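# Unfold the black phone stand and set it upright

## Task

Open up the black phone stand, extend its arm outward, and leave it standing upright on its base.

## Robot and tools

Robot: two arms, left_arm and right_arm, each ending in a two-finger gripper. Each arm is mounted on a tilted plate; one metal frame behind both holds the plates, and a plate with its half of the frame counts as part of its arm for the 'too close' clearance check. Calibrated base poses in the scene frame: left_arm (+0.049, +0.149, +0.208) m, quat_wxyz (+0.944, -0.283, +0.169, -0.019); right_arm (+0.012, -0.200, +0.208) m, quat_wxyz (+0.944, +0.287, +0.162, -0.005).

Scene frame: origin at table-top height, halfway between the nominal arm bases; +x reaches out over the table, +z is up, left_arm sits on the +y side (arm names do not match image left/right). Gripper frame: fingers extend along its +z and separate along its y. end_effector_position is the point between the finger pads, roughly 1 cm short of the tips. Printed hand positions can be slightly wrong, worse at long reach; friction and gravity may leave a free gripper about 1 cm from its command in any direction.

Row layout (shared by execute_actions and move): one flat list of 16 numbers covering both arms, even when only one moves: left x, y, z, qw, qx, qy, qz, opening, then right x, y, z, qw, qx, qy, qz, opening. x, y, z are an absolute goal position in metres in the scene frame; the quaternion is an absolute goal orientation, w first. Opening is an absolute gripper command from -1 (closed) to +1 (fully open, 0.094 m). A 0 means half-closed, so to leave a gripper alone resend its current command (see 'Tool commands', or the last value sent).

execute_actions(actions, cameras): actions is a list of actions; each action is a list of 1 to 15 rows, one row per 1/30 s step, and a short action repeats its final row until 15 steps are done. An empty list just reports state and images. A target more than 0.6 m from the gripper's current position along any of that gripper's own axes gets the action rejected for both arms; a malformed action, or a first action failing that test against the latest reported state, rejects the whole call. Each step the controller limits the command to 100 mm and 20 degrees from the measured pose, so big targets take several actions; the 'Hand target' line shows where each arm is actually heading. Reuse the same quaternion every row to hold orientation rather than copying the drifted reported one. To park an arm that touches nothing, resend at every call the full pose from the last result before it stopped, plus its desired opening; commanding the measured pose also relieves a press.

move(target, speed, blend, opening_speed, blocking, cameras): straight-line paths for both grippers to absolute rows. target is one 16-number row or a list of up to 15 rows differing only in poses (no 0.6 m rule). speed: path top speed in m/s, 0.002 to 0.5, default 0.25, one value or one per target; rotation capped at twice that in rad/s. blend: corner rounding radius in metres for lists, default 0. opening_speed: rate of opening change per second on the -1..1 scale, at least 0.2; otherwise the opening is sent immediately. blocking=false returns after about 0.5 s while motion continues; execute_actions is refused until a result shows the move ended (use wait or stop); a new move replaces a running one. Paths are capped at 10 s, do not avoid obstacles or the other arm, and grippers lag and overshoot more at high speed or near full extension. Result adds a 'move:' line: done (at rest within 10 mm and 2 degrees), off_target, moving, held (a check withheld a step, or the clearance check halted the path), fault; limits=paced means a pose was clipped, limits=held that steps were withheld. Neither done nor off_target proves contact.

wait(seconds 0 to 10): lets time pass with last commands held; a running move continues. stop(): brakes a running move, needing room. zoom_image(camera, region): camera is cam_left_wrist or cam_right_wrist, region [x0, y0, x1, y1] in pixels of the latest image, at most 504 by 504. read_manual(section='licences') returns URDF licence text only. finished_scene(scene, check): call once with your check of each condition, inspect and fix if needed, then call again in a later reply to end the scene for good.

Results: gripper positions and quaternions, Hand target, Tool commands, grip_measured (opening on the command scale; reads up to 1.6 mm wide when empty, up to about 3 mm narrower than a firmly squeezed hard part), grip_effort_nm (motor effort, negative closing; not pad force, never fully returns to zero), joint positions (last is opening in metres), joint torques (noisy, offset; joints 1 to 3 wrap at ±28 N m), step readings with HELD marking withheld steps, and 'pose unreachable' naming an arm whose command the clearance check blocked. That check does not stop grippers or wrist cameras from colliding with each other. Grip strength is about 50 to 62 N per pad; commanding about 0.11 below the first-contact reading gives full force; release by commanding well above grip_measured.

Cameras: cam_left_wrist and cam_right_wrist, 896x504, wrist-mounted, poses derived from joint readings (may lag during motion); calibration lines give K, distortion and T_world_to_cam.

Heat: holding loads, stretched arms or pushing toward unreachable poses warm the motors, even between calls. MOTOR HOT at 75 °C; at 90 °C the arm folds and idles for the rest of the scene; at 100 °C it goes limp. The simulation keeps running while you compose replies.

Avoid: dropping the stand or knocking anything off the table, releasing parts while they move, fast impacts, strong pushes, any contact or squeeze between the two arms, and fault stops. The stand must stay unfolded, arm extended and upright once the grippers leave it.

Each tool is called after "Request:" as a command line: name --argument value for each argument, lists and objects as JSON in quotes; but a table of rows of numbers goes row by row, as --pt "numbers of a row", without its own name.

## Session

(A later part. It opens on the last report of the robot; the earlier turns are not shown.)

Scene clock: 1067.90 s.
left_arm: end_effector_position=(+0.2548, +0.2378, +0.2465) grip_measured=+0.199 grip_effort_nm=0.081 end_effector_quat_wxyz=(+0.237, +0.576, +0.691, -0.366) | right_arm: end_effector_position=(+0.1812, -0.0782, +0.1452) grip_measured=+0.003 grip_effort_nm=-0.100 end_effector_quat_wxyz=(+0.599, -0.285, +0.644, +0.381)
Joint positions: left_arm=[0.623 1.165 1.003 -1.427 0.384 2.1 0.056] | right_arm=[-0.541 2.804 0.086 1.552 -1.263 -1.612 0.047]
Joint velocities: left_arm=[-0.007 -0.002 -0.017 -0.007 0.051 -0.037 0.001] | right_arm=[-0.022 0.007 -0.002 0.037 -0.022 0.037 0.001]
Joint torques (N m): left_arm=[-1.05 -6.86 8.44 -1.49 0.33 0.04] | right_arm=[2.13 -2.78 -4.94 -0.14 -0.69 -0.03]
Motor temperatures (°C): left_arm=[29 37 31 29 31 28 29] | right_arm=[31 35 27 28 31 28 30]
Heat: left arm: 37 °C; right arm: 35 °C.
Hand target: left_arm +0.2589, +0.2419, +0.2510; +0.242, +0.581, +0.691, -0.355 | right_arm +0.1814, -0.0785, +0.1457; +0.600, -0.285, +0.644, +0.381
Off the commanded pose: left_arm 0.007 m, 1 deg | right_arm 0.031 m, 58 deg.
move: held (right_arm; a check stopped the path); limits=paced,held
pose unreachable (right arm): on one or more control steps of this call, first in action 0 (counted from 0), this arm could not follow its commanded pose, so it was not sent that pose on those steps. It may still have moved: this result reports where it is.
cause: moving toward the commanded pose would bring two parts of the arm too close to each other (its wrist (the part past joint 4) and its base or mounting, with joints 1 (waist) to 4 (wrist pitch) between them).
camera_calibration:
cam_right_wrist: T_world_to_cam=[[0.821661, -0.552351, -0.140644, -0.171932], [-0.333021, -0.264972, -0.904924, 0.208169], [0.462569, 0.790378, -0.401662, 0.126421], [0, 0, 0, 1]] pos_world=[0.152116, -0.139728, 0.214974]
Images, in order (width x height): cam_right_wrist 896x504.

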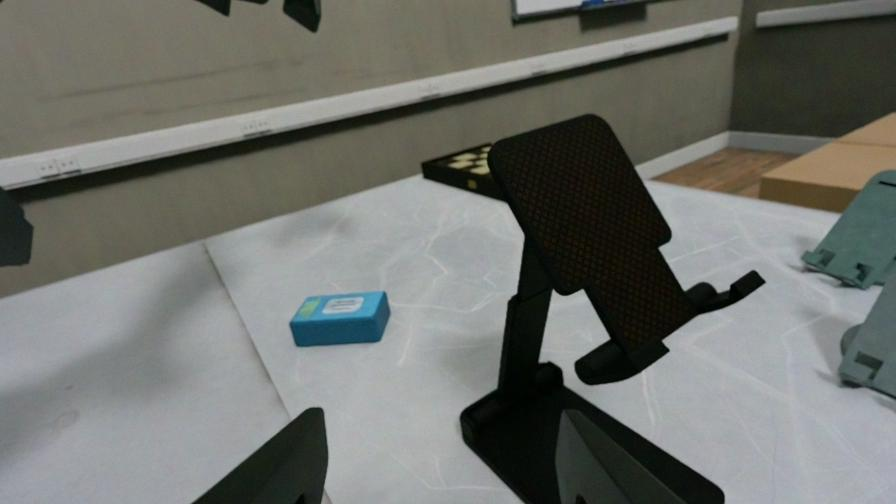

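Request:
move --pt "0.2590 0.242 0.251 0.242 0.581 0.691 -0.355 -0.1 0.24 -0.16 0.14 0.4056 -0.5795 0.5795 0.4056 0.0" --pt "0.277 0.16 0.17 0.4056 0.5795 0.5795 -0.4056 -0.1 0.281 -0.15 0.07 0.4056 -0.5795 0.5795 0.4056 0.0" --speed 0.15

Scene clock: 1097.57 s.
left_arm: end_effector_position=(+0.2799, +0.1667, +0.1692) grip_measured=-0.099 grip_effort_nm=-0.051 end_effector_quat_wxyz=(+0.336, +0.568, +0.654, -0.370) | right_arm: end_effector_position=(+0.2854, -0.1580, +0.0789) grip_measured=+0.003 grip_effort_nm=-0.095 end_effector_quat_wxyz=(-0.385, +0.564, -0.616, -0.392)
Joint positions: left_arm=[0.528 1.392 0.733 -0.892 0.571 2.1 0.042] | right_arm=[-0.387 1.952 0.85 -0.466 -0.644 -2.076 0.047]
Joint velocities: left_arm=[0.032 -0.002 0.007 -0.022 -0.066 -0.022 0] | right_arm=[0.007 0.017 -0.002 -0.022 -0.007 0.051 0]
Joint torques (N m): left_arm=[-2.61 -4.55 2.84 -1.11 0.63 0.02] | right_arm=[4.07 -4.6 0.51 -0.66 -0.54 -0.13]
Motor temperatures (°C): left_arm=[29 37 31 30 30 28 29] | right_arm=[31 35 28 28 30 28 29]
Heat: left arm: 37 °C; right arm: 35 °C.
Hand target: left_arm +0.2775, +0.1587, +0.1699; +0.344, +0.564, +0.646, -0.382 | right_arm +0.2828, -0.1523, +0.0733; +0.385, -0.567, +0.611, +0.396
Off the commanded pose: left_arm 0.007 m, 12 deg | right_arm 0.013 m, 5 deg.
joint sent to its limit (left arm) — joint 6 (wrist roll), upper limit. The joint targets are off in orientation, not in position.
joint sent to its limit (right arm) — joint 6 (wrist roll), lower limit. The joint targets are off in position and orientation.
move: off_target (left_arm, right_arm)
camera_calibration:
cam_left_wrist: T_world_to_cam=[[-0.988098, -0.105135, 0.112291, 0.273589], [-0.150469, 0.812282, -0.563522, 0.0435752], [-0.0319659, -0.573711, -0.818434, 0.32925], [0, 0, 0, 1]] pos_world=[0.287414, 0.182263, 0.263304]
cam_right_wrist: T_world_to_cam=[[0.997617, -0.0568442, -0.0390987, -0.290883], [-0.0683491, -0.737075, -0.672346, -0.00671359], [0.00940029, 0.673416, -0.739204, 0.25221], [0, 0, 0, 1]] pos_world=[0.28736, -0.191325, 0.170547]

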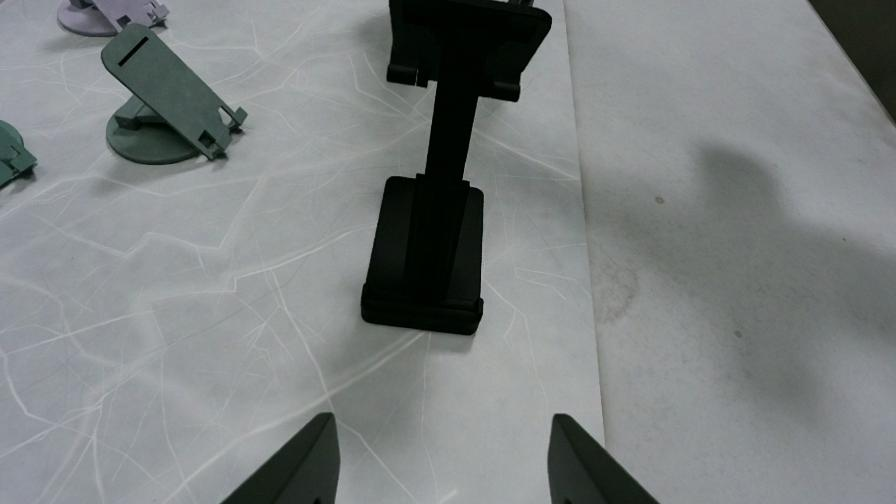

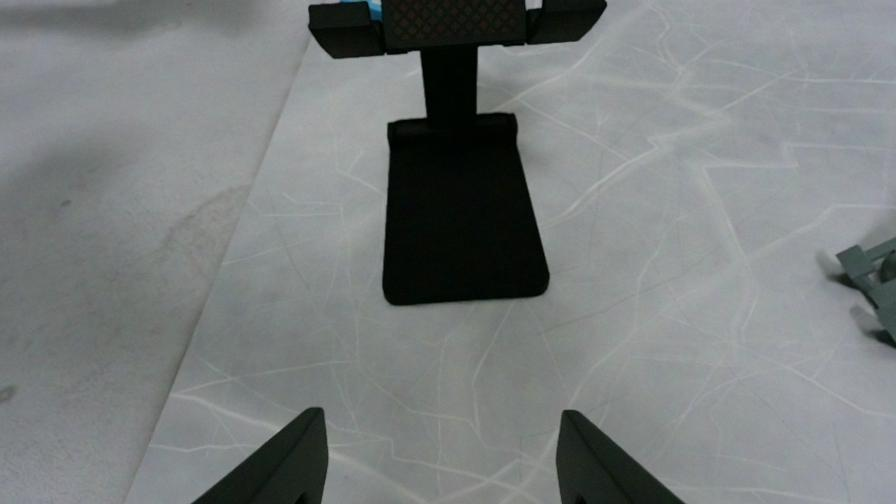

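Request:
move --pt "0.279 0.06 0.085 0.4304 0.561 0.561 -0.4304 -0.1 0.289 -0.10 0.05 0.4056 -0.5795 0.5795 0.4056 0.0" --pt "0.279 0.004 0.068 0.4304 0.561 0.561 -0.4304 -0.1 0.289 -0.055 0.034 0.4056 -0.5795 0.5795 0.4056 0.0" --speed 0.1

Scene clock: 1106.40 s.
left_arm: end_effector_position=(+0.2876, +0.0114, +0.0637) grip_measured=-0.099 grip_effort_nm=-0.042 end_effector_quat_wxyz=(+0.434, +0.564, +0.569, -0.412) | right_arm: end_effector_position=(+0.2965, -0.0649, +0.0363) grip_measured=+0.003 grip_effort_nm=-0.095 end_effector_quat_wxyz=(-0.408, +0.581, -0.582, -0.397)
Joint positions: left_arm=[0.255 2.193 0.673 0.045 0.766 1.974 0.042] | right_arm=[-0.19 2.287 0.898 -0.076 -0.668 -1.932 0.047]
Joint velocities: left_arm=[0.012 -0.002 -0.002 0.051 0.007 0.007 0] | right_arm=[-0.007 0.012 -0.002 0.081 -0.007 -0.022 0.001]
Joint torques (N m): left_arm=[-5.86 -4.55 -1.4 -0.73 0.69 -0.07] | right_arm=[6.24 -4.1 -0.2 -0.31 -0.72 0.13]
Motor temperatures (°C): left_arm=[29 36 30 30 31 28 29] | right_arm=[31 35 28 28 30 28 29]
Heat: left arm: 36 °C; right arm: 35 °C.
Hand target: left_arm +0.2792, +0.0022, +0.0674; +0.434, +0.560, +0.561, -0.428 | right_arm +0.2908, -0.0549, +0.0340; -0.406, +0.579, -0.578, -0.408
Off the commanded pose: left_arm 0.012 m, 2 deg | right_arm 0.013 m, 1 deg.
move: off_target (left_arm, right_arm)
camera_calibration:
cam_left_wrist: T_world_to_cam=[[-0.998917, -0.0462414, -0.00519303, 0.286658], [-0.0268321, 0.663592, -0.747613, 0.0893202], [0.0380167, -0.746664, -0.664114, 0.126111], [0, 0, 0, 1]] pos_world=[0.28395, 0.0481457, 0.152017]
cam_right_wrist: T_world_to_cam=[[0.999685, -0.010471, 0.0227992, -0.298223], [0.00873256, -0.706695, -0.707465, 0.0144055], [0.0235199, 0.707441, -0.706381, 0.154671], [0, 0, 0, 1]] pos_world=[0.294366, -0.102363, 0.126247]

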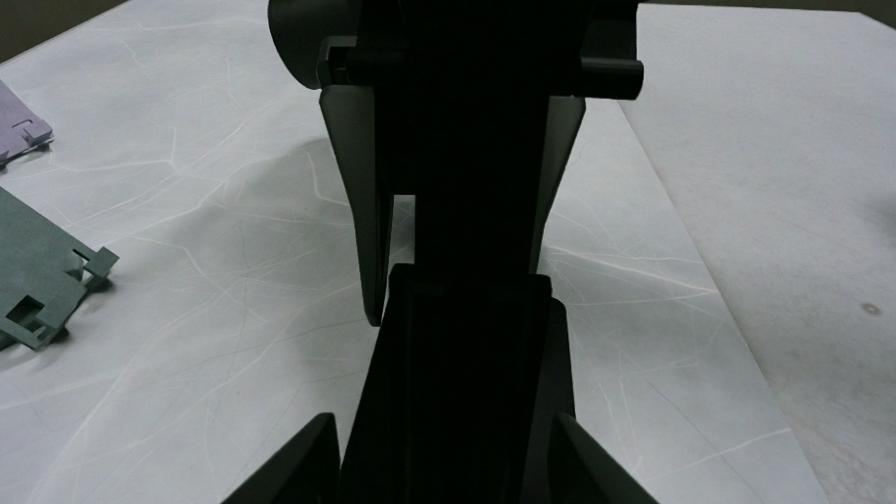

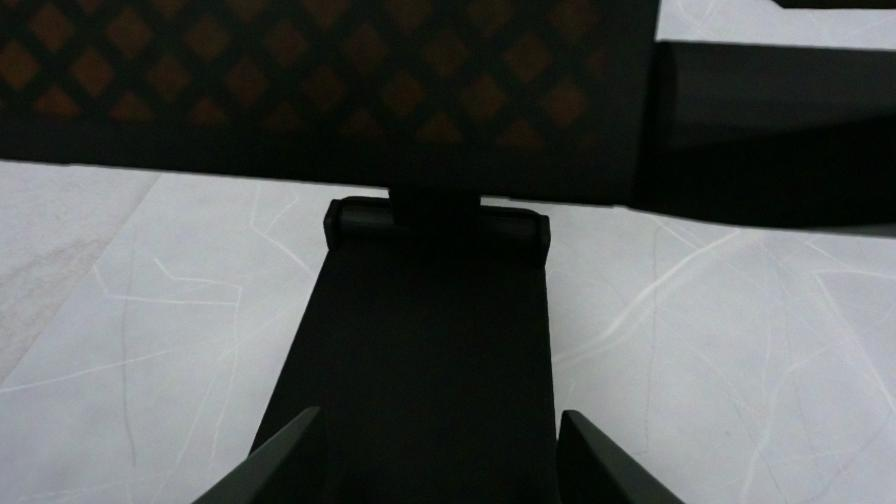

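Request:
move --target '[0.2725,0.003,0.068,0.4304,0.561,0.561,-0.4304,-0.1,0.279,-0.057,0.034,0.4056,-0.5795,0.5795,0.4056,-0.3]' --speed 0.05

Request:
move --target '[0.2725,0.003,0.068,0.4304,0.561,0.561,-0.4304,-0.8,0.279,-0.057,0.024,0.4056,-0.5795,0.5795,0.4056,-0.3]' --speed 0.03 --opening_speed 0.4

Scene clock: 1111.63 s.
left_arm: end_effector_position=(+0.2822, +0.0103, +0.0652) grip_measured=-0.099 grip_effort_nm=-0.046 end_effector_quat_wxyz=(+0.432, +0.563, +0.569, -0.416) | right_arm: end_effector_position=(+0.2867, -0.0621, +0.0372) grip_measured=-0.297 grip_effort_nm=-0.100 end_effector_quat_wxyz=(-0.407, +0.581, -0.582, -0.399)
Joint positions: left_arm=[0.255 2.193 0.66 0.047 0.766 1.977 0.042] | right_arm=[-0.19 2.287 0.861 -0.043 -0.668 -1.932 0.033]
Joint velocities: left_arm=[-0.007 -0.007 0.002 0.125 0.007 -0.022 0] | right_arm=[0.012 -0.007 -0.002 0.022 -0.022 0.022 -0.001]
Joint torques (N m): left_arm=[-4.98 -4.51 -1.84 -0.81 0.64 0.04] | right_arm=[4.64 -4.64 -1.2 -0.28 -0.72 -0.09]
Motor temperatures (°C): left_arm=[29 36 30 30 31 28 29] | right_arm=[31 35 27 28 30 28 29]
Heat: left arm: 36 °C; right arm: 35 °C.
Hand target: left_arm +0.2724, +0.0033, +0.0680; +0.431, +0.561, +0.561, -0.430 | right_arm +0.2792, -0.0569, +0.0340; -0.405, +0.579, -0.579, -0.405
Off the commanded pose: left_arm 0.012 m, 2 deg | right_arm 0.010 m, 1 deg.
move: off_target (left_arm)
camera_calibration:
cam_left_wrist: T_world_to_cam=[[-0.999187, -0.0402376, 0.00238461, 0.280763], [-0.0284157, 0.661194, -0.749676, 0.0916348], [0.0285885, -0.749135, -0.6618, 0.12905], [0, 0, 0, 1]] pos_world=[0.279449, 0.0473848, 0.153432]
cam_right_wrist: T_world_to_cam=[[0.999784, -0.00864885, 0.0189234, -0.288138], [0.00730074, -0.705848, -0.708326, 0.0175857], [0.0194832, 0.708311, -0.705632, 0.154745], [0, 0, 0, 1]] pos_world=[0.284932, -0.0996866, 0.127102]

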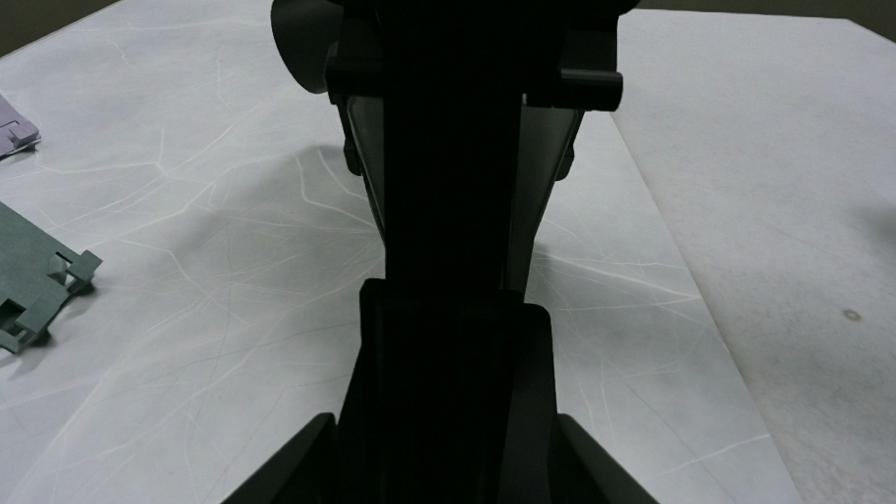

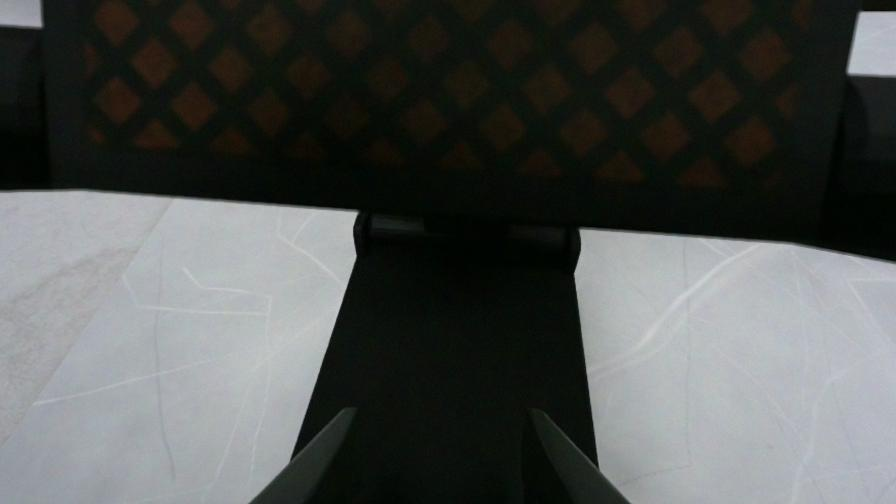

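Scene clock: 1113.60 s.
left_arm: end_effector_position=(+0.2824, +0.0103, +0.0652) grip_measured=-0.483 grip_effort_nm=-1.013 end_effector_quat_wxyz=(+0.433, +0.564, +0.568, -0.415) | right_arm: end_effector_position=(+0.2877, -0.0602, +0.0346) grip_measured=-0.297 grip_effort_nm=-0.095 end_effector_quat_wxyz=(-0.416, +0.578, -0.576, -0.401)
Joint positions: left_arm=[0.255 2.193 0.66 0.048 0.766 1.98 0.024] | right_arm=[-0.198 2.311 0.877 -0.042 -0.691 -1.951 0.033]
Joint velocities: left_arm=[0.022 -0.027 0.007 0.051 0.007 -0.007 0] | right_arm=[-0.012 0.007 0.002 0.007 -0.022 -0.007 0]
Joint torques (N m): left_arm=[-5.07 -4.57 -1.91 -0.79 0.67 0.01] | right_arm=[3.86 -3.99 -0.59 -0.35 -0.51 -0.11]
Motor temperatures (°C): left_arm=[29 36 30 30 31 28 29] | right_arm=[31 35 27 28 30 28 29]
Heat: left arm: 36 °C; right arm: 35 °C.
Hand target: left_arm +0.2724, +0.0033, +0.0681; +0.431, +0.561, +0.561, -0.430 | right_arm +0.2789, -0.0574, +0.0244; -0.405, +0.579, -0.580, -0.405
Off the commanded pose: left_arm 0.013 m, 2 deg | right_arm 0.014 m, 1 deg.
move: off_target (left_arm, right_arm)
camera_calibration:
cam_left_wrist: T_world_to_cam=[[-0.999207, -0.0397836, -0.0018905, 0.281253], [-0.0249204, 0.661519, -0.749514, 0.0905577], [0.031069, -0.748872, -0.661986, 0.12832], [0, 0, 0, 1]] pos_world=[0.2793, 0.0473786, 0.153352]
cam_right_wrist: T_world_to_cam=[[0.999505, -0.0123718, 0.0289113, -0.289589], [0.0123485, -0.691108, -0.722646, 0.0169999], [0.0289213, 0.722646, -0.690613, 0.149203], [0, 0, 0, 1]] pos_world=[0.28492, -0.0996549, 0.123699]

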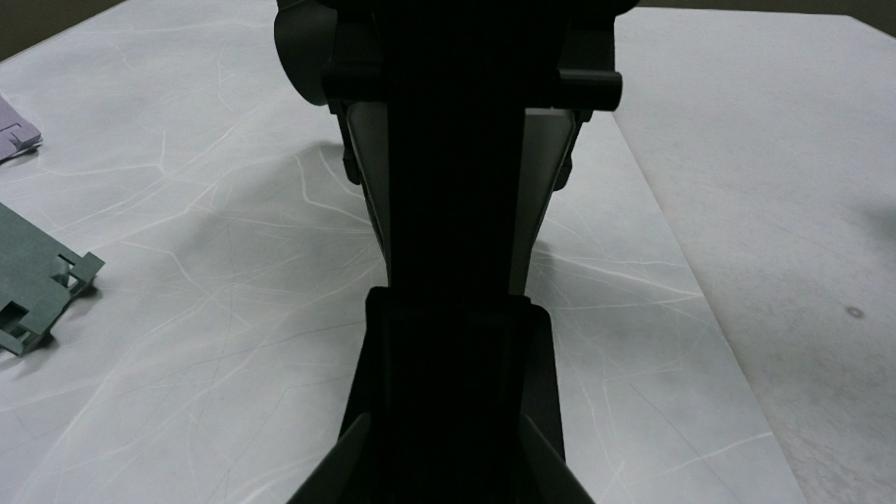

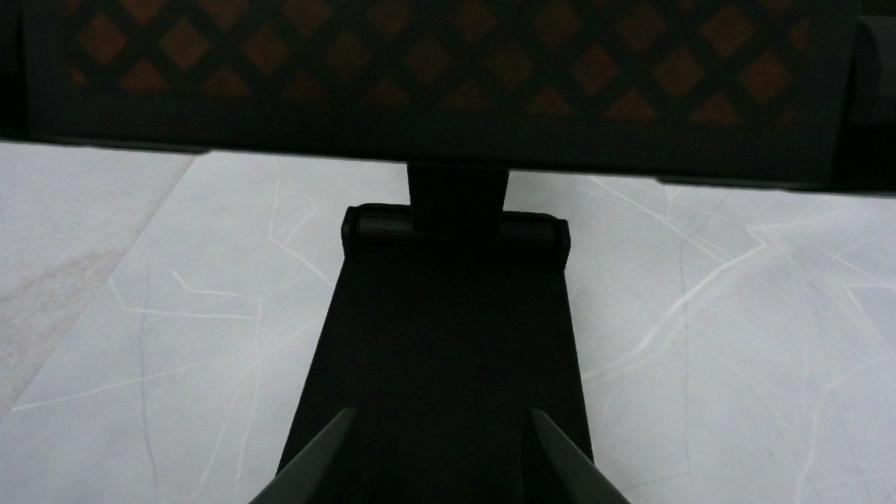

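Request:
execute_actions --actions '[]'

Scene clock: 1124.03 s.
left_arm: end_effector_position=(+0.2824, +0.0103, +0.0652) grip_measured=-0.483 grip_effort_nm=-1.013 end_effector_quat_wxyz=(+0.433, +0.564, +0.568, -0.415) | right_arm: end_effector_position=(+0.2877, -0.0602, +0.0346) grip_measured=-0.297 grip_effort_nm=-0.100 end_effector_quat_wxyz=(-0.416, +0.578, -0.576, -0.401)
Joint positions: left_arm=[0.255 2.193 0.66 0.048 0.766 1.98 0.024] | right_arm=[-0.198 2.311 0.877 -0.042 -0.691 -1.951 0.033]
Joint velocities: left_arm=[-0.017 0.002 -0.017 0.037 -0.051 0.022 0] | right_arm=[-0.012 -0.002 -0.007 0.022 -0.022 0.007 -0.002]
Joint torques (N m): left_arm=[-5.07 -4.53 -1.8 -0.77 0.66 0] | right_arm=[4.19 -3.93 -0.59 -0.42 -0.43 -0.12]
Motor temperatures (°C): left_arm=[30 36 30 30 31 28 29] | right_arm=[31 35 27 28 30 28 29]
Heat: left arm: 36 °C; right arm: 35 °C.
Hand target: left_arm +0.2724, +0.0033, +0.0681; +0.431, +0.561, +0.561, -0.430 | right_arm +0.2789, -0.0574, +0.0244; -0.405, +0.579, -0.580, -0.405
Tool commands: left_gripper/opening=-0.8 right_gripper/opening=-0.3
Off the commanded pose: left_arm 0.013 m, 2 deg | right_arm 0.014 m, 1 deg.
camera_calibration:
cam_left_wrist: T_world_to_cam=[[-0.999207, -0.0397836, -0.0018905, 0.281253], [-0.0249204, 0.661519, -0.749514, 0.0905577], [0.031069, -0.748872, -0.661986, 0.12832], [0, 0, 0, 1]] pos_world=[0.2793, 0.0473786, 0.153352]
cam_right_wrist: T_world_to_cam=[[0.999505, -0.0123718, 0.0289113, -0.289589], [0.0123485, -0.691108, -0.722646, 0.0169999], [0.0289213, 0.722646, -0.690613, 0.149203], [0, 0, 0, 1]] pos_world=[0.28492, -0.0996549, 0.123699]

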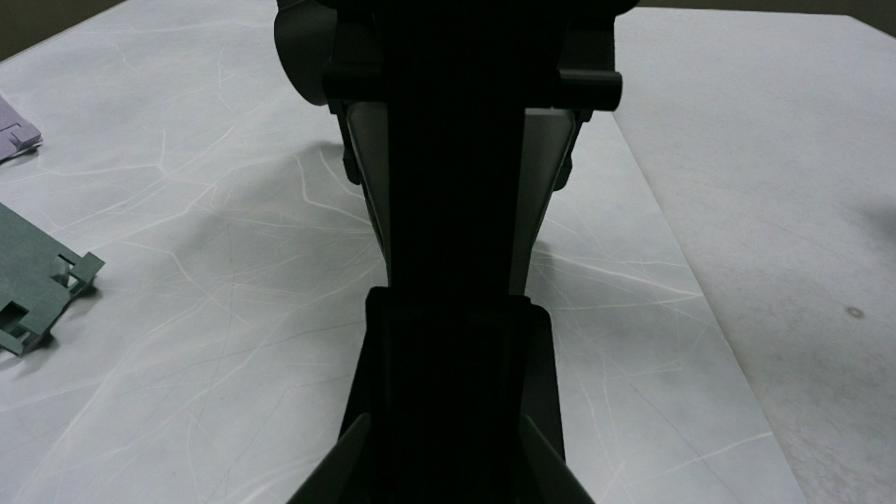

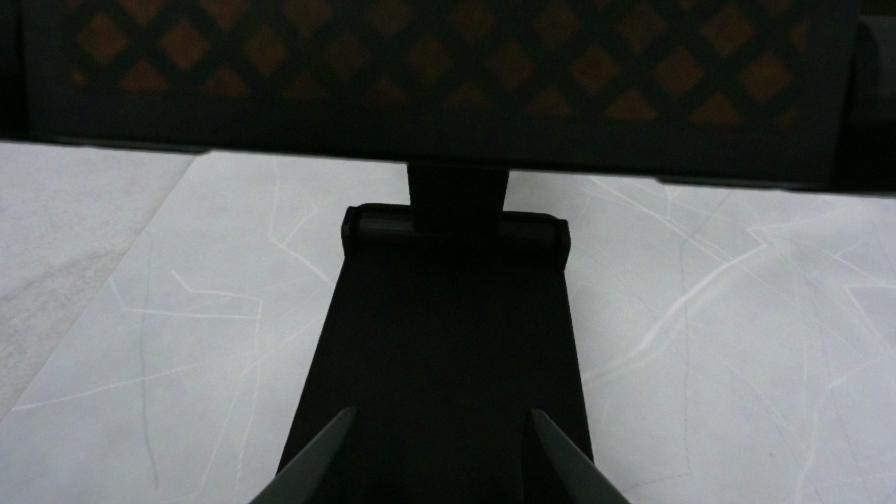

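Request:
move --pt "0.2725 0.003 0.068 0.4304 0.561 0.561 -0.4304 -0.8 0.279 -0.057 0.018 0.4056 -0.5795 0.5795 0.4056 -0.3" --pt "0.2725 0.014 0.070 0.4715 0.527 0.527 -0.4715 -0.8 0.279 -0.057 0.018 0.4056 -0.5795 0.5795 0.4056 -0.3" --pt "0.2725 0.028 0.072 0.5 0.5 0.5 -0.5 -0.8 0.279 -0.057 0.018 0.4056 -0.5795 0.5795 0.4056 -0.3" --speed 0.03

Scene clock: 1132.33 s.
left_arm: end_effector_position=(+0.2783, +0.0276, +0.0662) grip_measured=-0.483 grip_effort_nm=-1.018 end_effector_quat_wxyz=(+0.461, +0.510, +0.570, -0.450) | right_arm: end_effector_position=(+0.2870, -0.0590, +0.0306) grip_measured=-0.297 grip_effort_nm=-0.100 end_effector_quat_wxyz=(-0.422, +0.576, -0.573, -0.403)
Joint positions: left_arm=[0.376 2.242 0.716 -0.114 0.889 2.105 0.024] | right_arm=[-0.207 2.335 0.89 -0.042 -0.704 -1.97 0.033]
Joint velocities: left_arm=[-0.012 -0.002 -0.002 -0.037 -0.051 -0.007 0.001] | right_arm=[-0.017 -0.007 -0.007 -0.081 0.051 0.095 0]
Joint torques (N m): left_arm=[-2.13 -5.38 -2.04 -1.47 0.86 0] | right_arm=[3.95 -3.99 -0.23 -0.44 -0.34 -0.04]
Motor temperatures (°C): left_arm=[30 36 30 30 31 28 30] | right_arm=[31 35 27 28 30 28 29]
Heat: left arm: 36 °C; right arm: 35 °C.
Hand target: left_arm +0.2719, +0.0271, +0.0718; +0.462, +0.486, +0.573, -0.471 | right_arm +0.2789, -0.0572, +0.0185; -0.405, +0.579, -0.579, -0.405
Off the commanded pose: left_arm 0.008 m, 11 deg | right_arm 0.015 m, 2 deg.
joint sent to its limit (left arm) — joint 6 (wrist roll), upper limit. The joint targets are off in orientation, not in position.
move: off_target (left_arm, right_arm)
camera_calibration:
cam_left_wrist: T_world_to_cam=[[-0.993766, -0.0937444, 0.0603396, 0.273698], [-0.103045, 0.565788, -0.818087, 0.108778], [0.0425516, -0.819204, -0.571921, 0.13489], [0, 0, 0, 1]] pos_world=[0.277461, 0.0746143, 0.149621]
cam_right_wrist: T_world_to_cam=[[0.999311, -0.0132599, 0.034676, -0.288894], [0.0163185, -0.682078, -0.731097, 0.0146744], [0.033346, 0.731159, -0.681392, 0.144553], [0, 0, 0, 1]] pos_world=[0.283636, -0.0995128, 0.119243]

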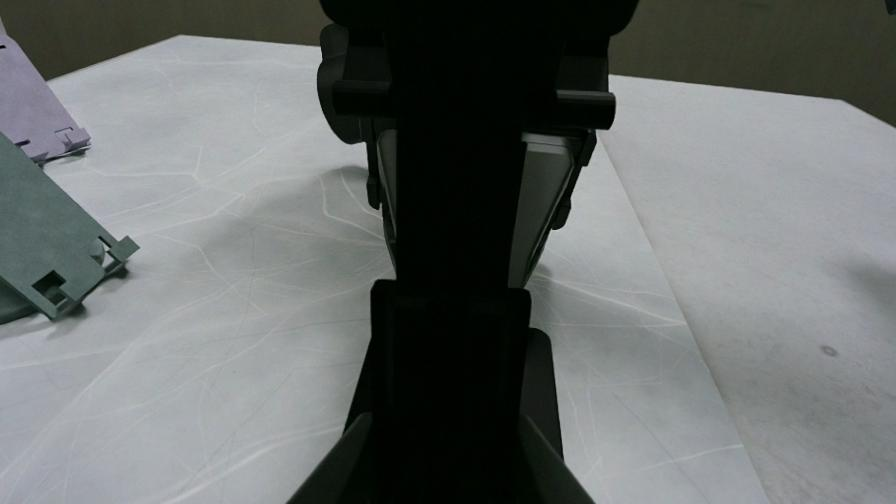

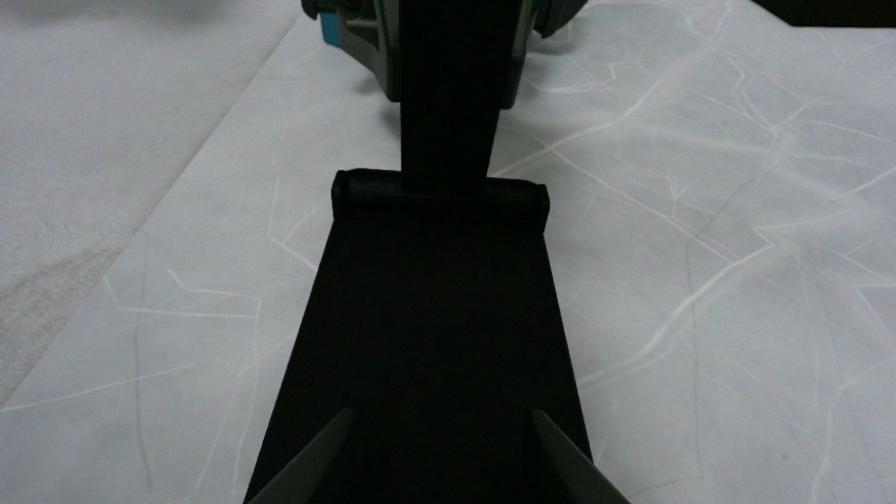

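Request:
move --pt "0.2719 0.0271 0.0718 0.462 0.486 0.573 -0.471 -0.8 0.279 -0.08 0.03 0.4056 -0.5795 0.5795 0.4056 -0.3" --pt "0.2719 0.0271 0.0718 0.462 0.486 0.573 -0.471 -0.8 0.27 -0.15 0.10 0.4056 -0.5795 0.5795 0.4056 -0.3" --pt "0.2719 0.0271 0.0718 0.462 0.486 0.573 -0.471 -0.8 0.22 -0.15 0.16 0.53 -0.3136 0.7572 0.2195 -0.3" --speed '[0.06,0.12,0.2]'

Request:
execute_actions --actions '[]'

Scene clock: 1140.17 s.
left_arm: end_effector_position=(+0.2775, +0.0288, +0.0677) grip_measured=-0.483 grip_effort_nm=-1.013 end_effector_quat_wxyz=(+0.462, +0.503, +0.572, -0.455) | right_arm: end_effector_position=(+0.2180, -0.1505, +0.1535) grip_measured=-0.297 grip_effort_nm=-0.085 end_effector_quat_wxyz=(+0.521, -0.352, +0.725, +0.282)
Joint positions: left_arm=[0.383 2.242 0.716 -0.127 0.898 2.105 0.024] | right_arm=[-0.603 1.506 0.011 0.41 -0.988 -1.664 0.033]
Joint velocities: left_arm=[-0.012 0.002 -0.012 0.037 -0.022 0.007 0.002] | right_arm=[-0.012 -0.007 -0.017 -0.037 0.022 -0.022 0]
Joint torques (N m): left_arm=[-2.92 -5.24 -2.1 -1.38 0.74 0.01] | right_arm=[0.72 -3.96 -1.68 -0.33 -0.92 -0.21]
Motor temperatures (°C): left_arm=[29 36 30 30 31 28 30] | right_arm=[31 35 27 28 30 28 29]
Heat: left arm: 36 °C; right arm: 35 °C.
Hand target: left_arm +0.2718, +0.0270, +0.0718; +0.462, +0.486, +0.573, -0.471 | right_arm +0.2173, -0.1495, +0.1587; +0.530, -0.348, +0.719, +0.286
Off the commanded pose: left_arm 0.007 m, 3 deg | right_arm 0.007 m, 9 deg.
joint sent to its limit (right arm) — joint 3 (elbow), lower limit, where the elbow is as bent as it goes. The joint targets are off in orientation, not in position.
move: off_target (left_arm, right_arm)
camera_calibration:
cam_left_wrist: T_world_to_cam=[[-0.992327, -0.0989741, 0.0741018, 0.271743], [-0.116928, 0.556451, -0.822612, 0.113698], [0.0401833, -0.824965, -0.563754, 0.136968], [0, 0, 0, 1]] pos_world=[0.277449, 0.0766217, 0.150609]
cam_right_wrist: T_world_to_cam=[[0.802839, -0.595354, -0.0316829, -0.25997], [-0.415642, -0.520815, -0.74565, 0.163841], [0.427425, 0.611805, -0.665584, 0.191175], [0, 0, 0, 1]] pos_world=[0.195101, -0.186405, 0.241174]

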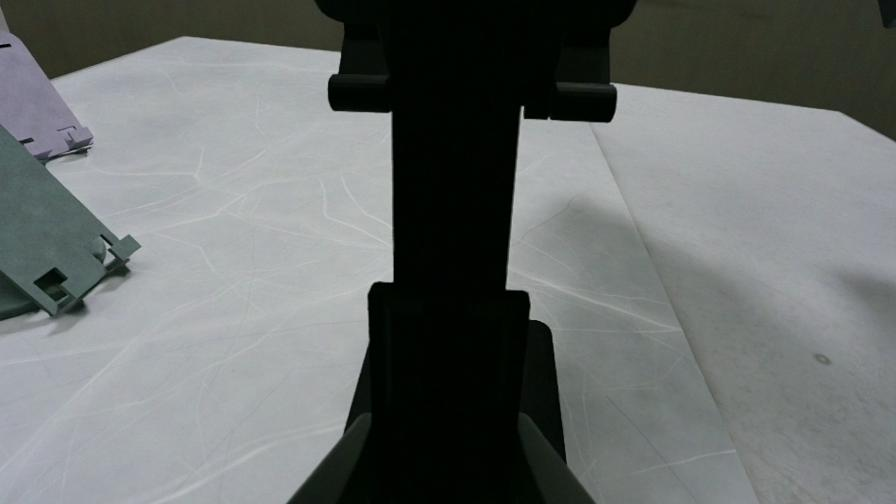

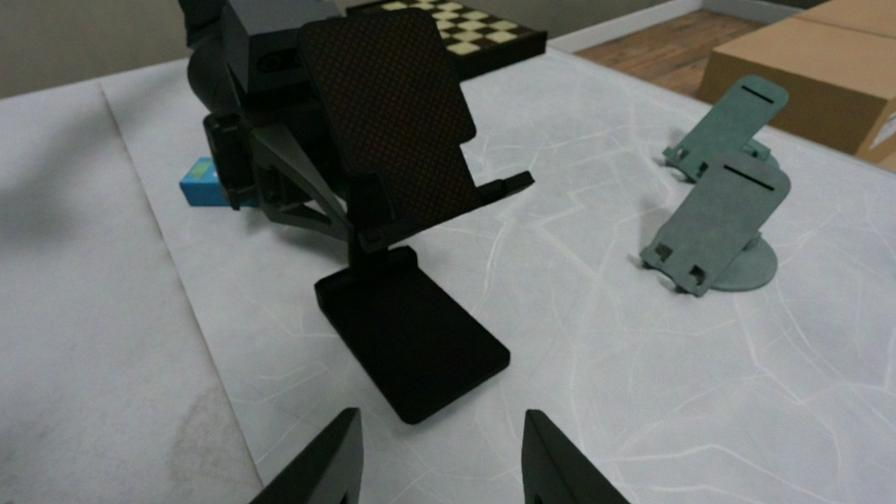

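Scene clock: 1140.17 s.
left_arm: end_effector_position=(+0.2775, +0.0288, +0.0677) grip_measured=-0.483 grip_effort_nm=-1.013 end_effector_quat_wxyz=(+0.462, +0.503, +0.572, -0.455) | right_arm: end_effector_position=(+0.2180, -0.1505, +0.1535) grip_measured=-0.297 grip_effort_nm=-0.085 end_effector_quat_wxyz=(+0.521, -0.352, +0.725, +0.282)
Joint positions: left_arm=[0.383 2.242 0.716 -0.127 0.898 2.105 0.024] | right_arm=[-0.603 1.506 0.011 0.41 -0.988 -1.664 0.033]
Joint velocities: left_arm=[-0.012 0.002 -0.012 0.037 -0.022 0.007 0.002] | right_arm=[-0.012 -0.007 -0.017 -0.037 0.022 -0.022 0]
Joint torques (N m): left_arm=[-2.92 -5.24 -2.1 -1.38 0.74 0.01] | right_arm=[0.72 -3.96 -1.68 -0.33 -0.92 -0.21]
Motor temperatures (°C): left_arm=[29 36 30 30 31 28 30] | right_arm=[31 35 27 28 30 28 29]
Heat: left arm: 36 °C; right arm: 35 °C.
Hand target: left_arm +0.2718, +0.0270, +0.0718; +0.462, +0.486, +0.573, -0.471 | right_arm +0.2173, -0.1495, +0.1587; +0.530, -0.348, +0.719, +0.286
Tool commands: left_gripper/opening=-0.8 right_gripper/opening=-0.3
Off the commanded pose: left_arm 0.007 m, 3 deg | right_arm 0.007 m, 9 deg.
camera_calibration:
cam_left_wrist: T_world_to_cam=[[-0.992327, -0.0989741, 0.0741018, 0.271743], [-0.116928, 0.556451, -0.822612, 0.113698], [0.0401833, -0.824965, -0.563754, 0.136968], [0, 0, 0, 1]] pos_world=[0.277449, 0.0766217, 0.150609]
cam_right_wrist: T_world_to_cam=[[0.802839, -0.595354, -0.0316829, -0.25997], [-0.415642, -0.520815, -0.74565, 0.163841], [0.427425, 0.611805, -0.665584, 0.191175], [0, 0, 0, 1]] pos_world=[0.195101, -0.186405, 0.241174]

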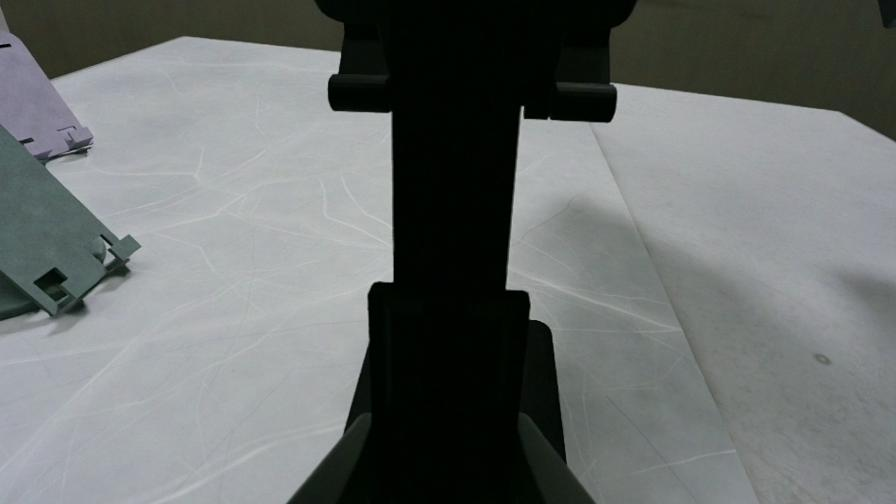

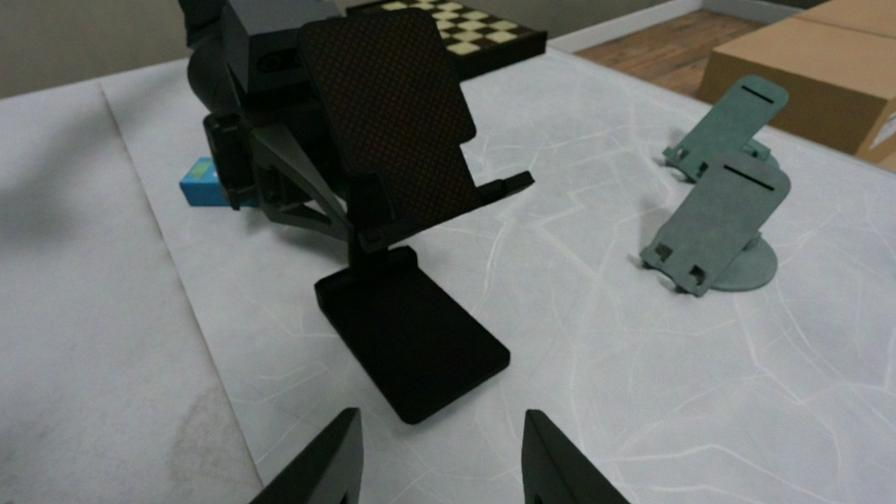

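Request:
zoom_image --camera "cam_right_wrist" --region '[280, 200, 560, 440]'

Scaled by 1.800.

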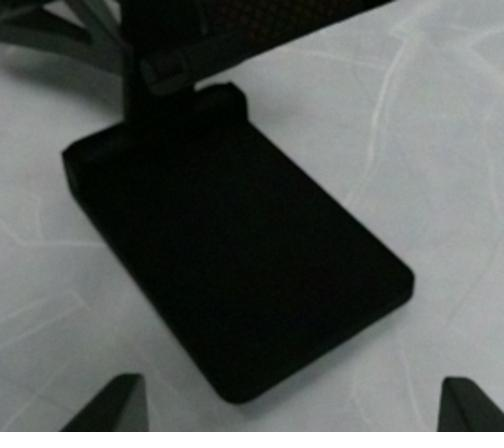

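Request:
move --target '[0.2719,0.0271,0.066,0.462,0.486,0.573,-0.471,-0.8,0.22,-0.15,0.16,0.53,-0.3136,0.7572,0.2195,-0.3]' --speed 0.03

Request:
zoom_image --camera "cam_right_wrist" --region '[280, 200, 560, 440]'

Scene clock: 1146.97 s.
left_arm: end_effector_position=(+0.2767, +0.0290, +0.0677) grip_measured=-0.483 grip_effort_nm=-1.018 end_effector_quat_wxyz=(+0.463, +0.498, +0.574, -0.458) | right_arm: end_effector_position=(+0.2198, -0.1522, +0.1543) grip_measured=-0.297 grip_effort_nm=-0.095 end_effector_quat_wxyz=(+0.522, -0.350, +0.726, +0.279)
Joint positions: left_arm=[0.389 2.247 0.716 -0.129 0.905 2.105 0.024] | right_arm=[-0.603 1.492 0.011 0.409 -0.989 -1.652 0.033]
Joint velocities: left_arm=[0.007 0.007 0.012 0.037 0.037 -0.066 0.001] | right_arm=[0.002 0.012 -0.007 -0.022 -0.037 0.051 0]
Joint torques (N m): left_arm=[-2.7 -4.15 -1.01 -1.28 0.63 0] | right_arm=[1.69 -4.36 -1.7 -0.16 -0.86 0.08]
Motor temperatures (°C): left_arm=[29 36 30 30 31 28 30] | right_arm=[31 35 27 28 30 28 29]
Heat: left arm: 36 °C; right arm: 35 °C.
Hand target: left_arm +0.2718, +0.0269, +0.0662; +0.460, +0.485, +0.576, -0.470 | right_arm +0.2201, -0.1505, +0.1596; +0.529, -0.345, +0.721, +0.286
Off the commanded pose: left_arm 0.005 m, 2 deg | right_arm 0.006 m, 9 deg.
joint sent to its limit (left arm) — joint 6 (wrist roll), upper limit. The joint targets still meet the commanded pose.
joint sent to its limit (right arm) — joint 3 (elbow), lower limit, where the elbow is as bent as it goes. The joint targets are off in orientation, not in position.
move: off_target (right_arm)
camera_calibration:
cam_left_wrist: T_world_to_cam=[[-0.991126, -0.104083, 0.082684, 0.270211], [-0.126624, 0.549967, -0.825532, 0.1165], [0.0404508, -0.828676, -0.558266, 0.136882], [0, 0, 0, 1]] pos_world=[0.277028, 0.0774841, 0.150249]
cam_right_wrist: T_world_to_cam=[[0.798465, -0.601306, -0.0297406, -0.262722], [-0.418242, -0.518489, -0.745817, 0.165266], [0.433044, 0.607947, -0.665487, 0.190117], [0, 0, 0, 1]] pos_world=[0.196567, -0.187869, 0.241966]

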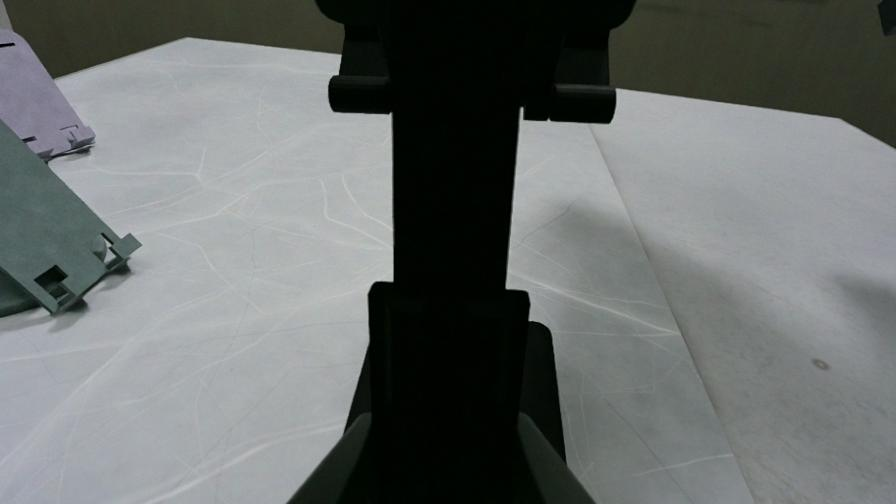

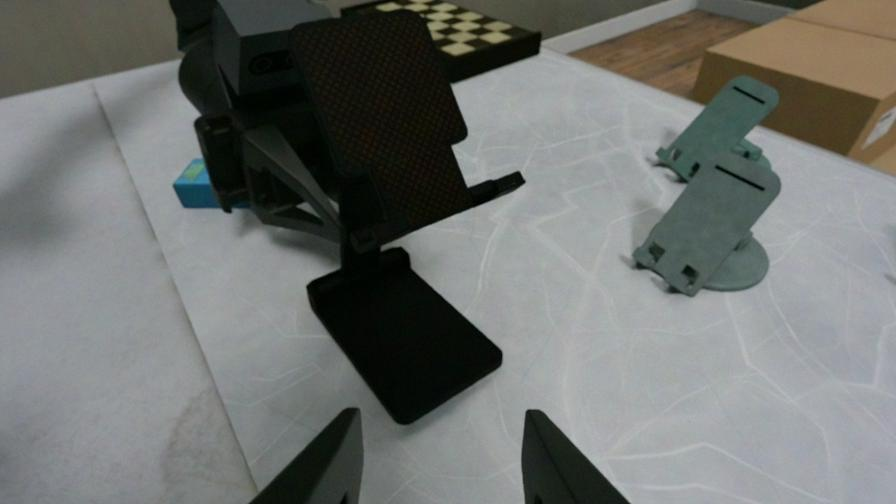

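Scaled by 1.800.

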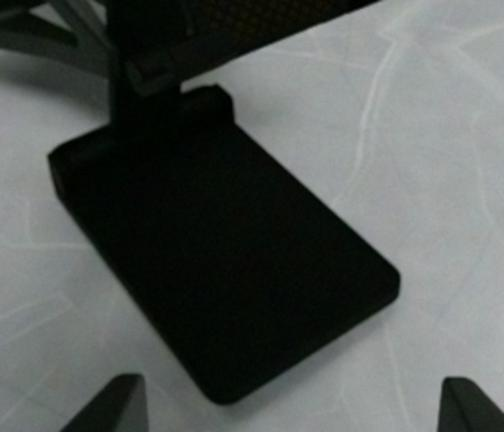

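Request:
move --target '[0.2719,0.0271,0.0675,0.462,0.486,0.573,-0.471,-0.1,0.22,-0.15,0.158,0.53,-0.3136,0.7572,0.2195,-0.3]' --speed 0.03 --opening_speed 0.4

Request:
move --target '[0.2719,0.0271,0.0675,0.462,0.486,0.573,-0.471,0.2,0.22,-0.15,0.158,0.53,-0.3136,0.7572,0.2195,-0.3]' --speed 0.03 --opening_speed 0.5

Scene clock: 1153.40 s.
left_arm: end_effector_position=(+0.2764, +0.0291, +0.0678) grip_measured=-0.101 grip_effort_nm=0.085 end_effector_quat_wxyz=(+0.462, +0.497, +0.574, -0.458) | right_arm: end_effector_position=(+0.2198, -0.1522, +0.1543) grip_measured=-0.297 grip_effort_nm=-0.090 end_effector_quat_wxyz=(+0.522, -0.349, +0.726, +0.279)
Joint positions: left_arm=[0.389 2.247 0.716 -0.131 0.905 2.105 0.042] | right_arm=[-0.603 1.492 0.011 0.409 -0.989 -1.651 0.033]
Joint velocities: left_arm=[0.022 0.017 -0.002 -0.007 -0.066 -0.007 0] | right_arm=[0.002 0.002 0.007 0.066 0.022 0.007 0]
Joint torques (N m): left_arm=[-2.77 -4.48 -1.25 -1.29 0.65 -0.03] | right_arm=[1.57 -2.81 -1.59 0.02 -0.83 0.1]
Motor temperatures (°C): left_arm=[29 35 30 30 31 28 30] | right_arm=[31 35 27 28 30 28 29]
Heat: left arm: 35 °C; right arm: 35 °C.
Hand target: left_arm +0.2719, +0.0270, +0.0675; +0.461, +0.486, +0.575, -0.470 | right_arm +0.2201, -0.1506, +0.1577; +0.528, -0.345, +0.722, +0.284
Off the commanded pose: left_arm 0.005 m, 2 deg | right_arm 0.004 m, 9 deg.
joint sent to its limit (left arm) — joint 6 (wrist roll), upper limit. The joint targets still meet the commanded pose.
joint sent to its limit (right arm) — joint 3 (elbow), lower limit, where the elbow is as bent as it goes. The joint targets are off in orientation, not in position.
move: off_target (right_arm)
camera_calibration:
cam_left_wrist: T_world_to_cam=[[-0.991028, -0.103257, 0.084867, 0.269641], [-0.127964, 0.549649, -0.825537, 0.116911], [0.0385956, -0.82899, -0.55793, 0.137485], [0, 0, 0, 1]] pos_world=[0.276875, 0.0775558, 0.150338]
cam_right_wrist: T_world_to_cam=[[0.798232, -0.60156, -0.030832, -0.262541], [-0.419077, -0.517865, -0.745781, 0.165539], [0.432665, 0.608228, -0.665477, 0.190242], [0, 0, 0, 1]] pos_world=[0.196632, -0.187918, 0.241963]

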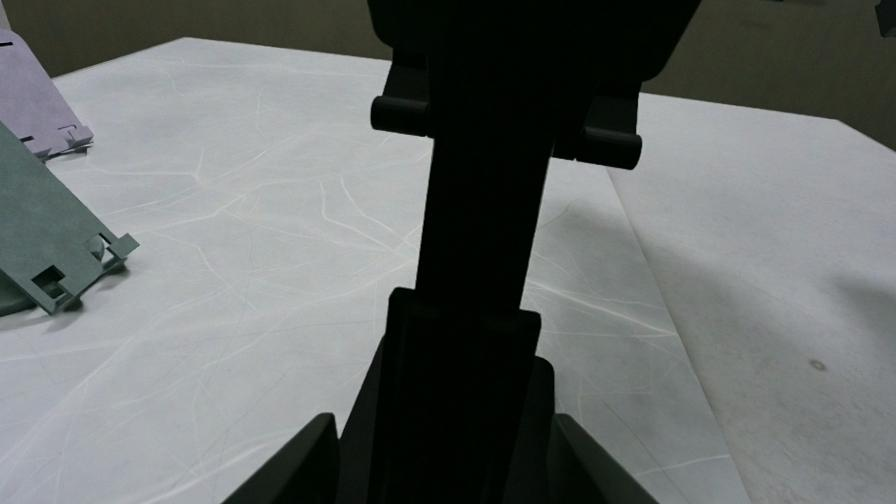

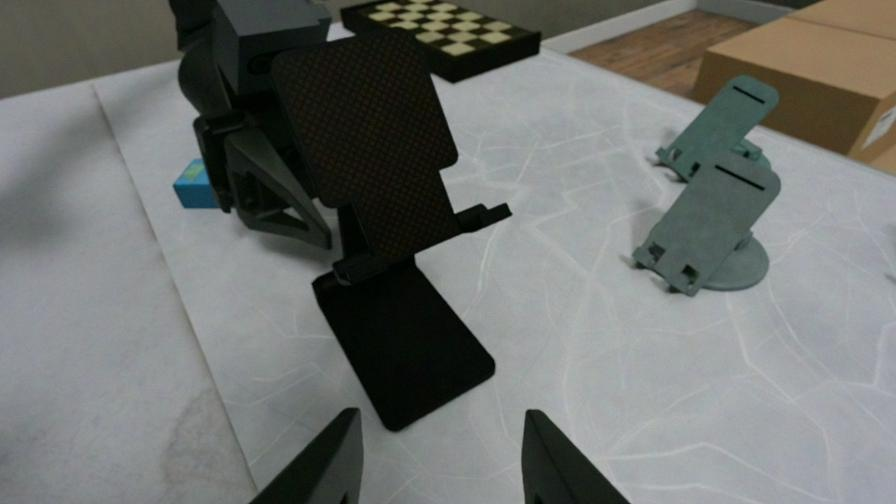

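Scene clock: 1156.30 s.
left_arm: end_effector_position=(+0.2762, +0.0290, +0.0679) grip_measured=+0.199 grip_effort_nm=0.081 end_effector_quat_wxyz=(+0.462, +0.497, +0.574, -0.459) | right_arm: end_effector_position=(+0.2198, -0.1522, +0.1543) grip_measured=-0.297 grip_effort_nm=-0.090 end_effector_quat_wxyz=(+0.522, -0.349, +0.726, +0.279)
Joint positions: left_arm=[0.389 2.247 0.716 -0.132 0.905 2.105 0.056] | right_arm=[-0.603 1.492 0.011 0.409 -0.989 -1.651 0.033]
Joint velocities: left_arm=[-0.017 -0.007 -0.002 -0.022 -0.051 -0.037 -0.001] | right_arm=[-0.012 -0.007 -0.007 -0.022 -0.037 0.051 0]
Joint torques (N m): left_arm=[-2.77 -4.55 -1.25 -1.25 0.68 0.01] | right_arm=[1.47 -2.89 -1.47 -0.02 -0.89 0.12]
Motor temperatures (°C): left_arm=[29 35 30 30 31 28 30] | right_arm=[31 35 27 28 30 28 29]
Heat: left arm: 35 °C; right arm: 35 °C.
Hand target: left_arm +0.2718, +0.0270, +0.0676; +0.461, +0.486, +0.575, -0.470 | right_arm +0.2201, -0.1507, +0.1577; +0.528, -0.345, +0.722, +0.284
Off the commanded pose: left_arm 0.005 m, 2 deg | right_arm 0.004 m, 9 deg.
joint sent to its limit (left arm) — joint 6 (wrist roll), upper limit. The joint targets still meet the commanded pose.
joint sent to its limit (right arm) — joint 3 (elbow), lower limit, where the elbow is as bent as it goes. The joint targets are off in orientation, not in position.
move: off_target (right_arm)
camera_calibration:
cam_left_wrist: T_world_to_cam=[[-0.991004, -0.102941, 0.0855244, 0.26946], [-0.128324, 0.549426, -0.825629, 0.117084], [0.0380017, -0.829177, -0.557693, 0.137669], [0, 0, 0, 1]] pos_world=[0.276829, 0.0775614, 0.1504]
cam_right_wrist: T_world_to_cam=[[0.798232, -0.60156, -0.030832, -0.262541], [-0.419077, -0.517865, -0.745781, 0.165539], [0.432665, 0.608228, -0.665477, 0.190242], [0, 0, 0, 1]] pos_world=[0.196632, -0.187918, 0.241963]

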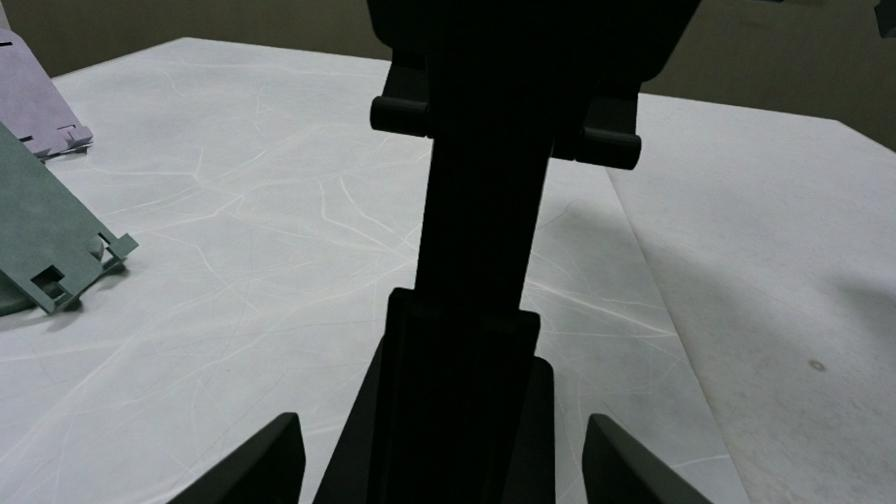

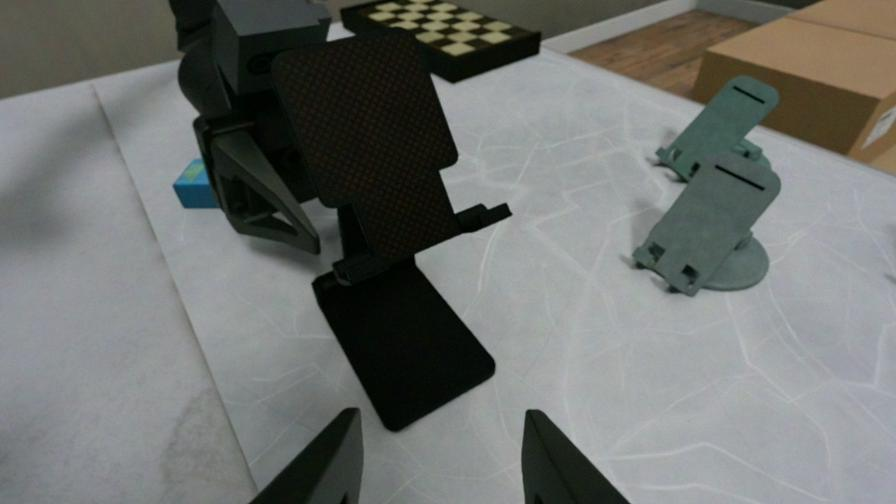

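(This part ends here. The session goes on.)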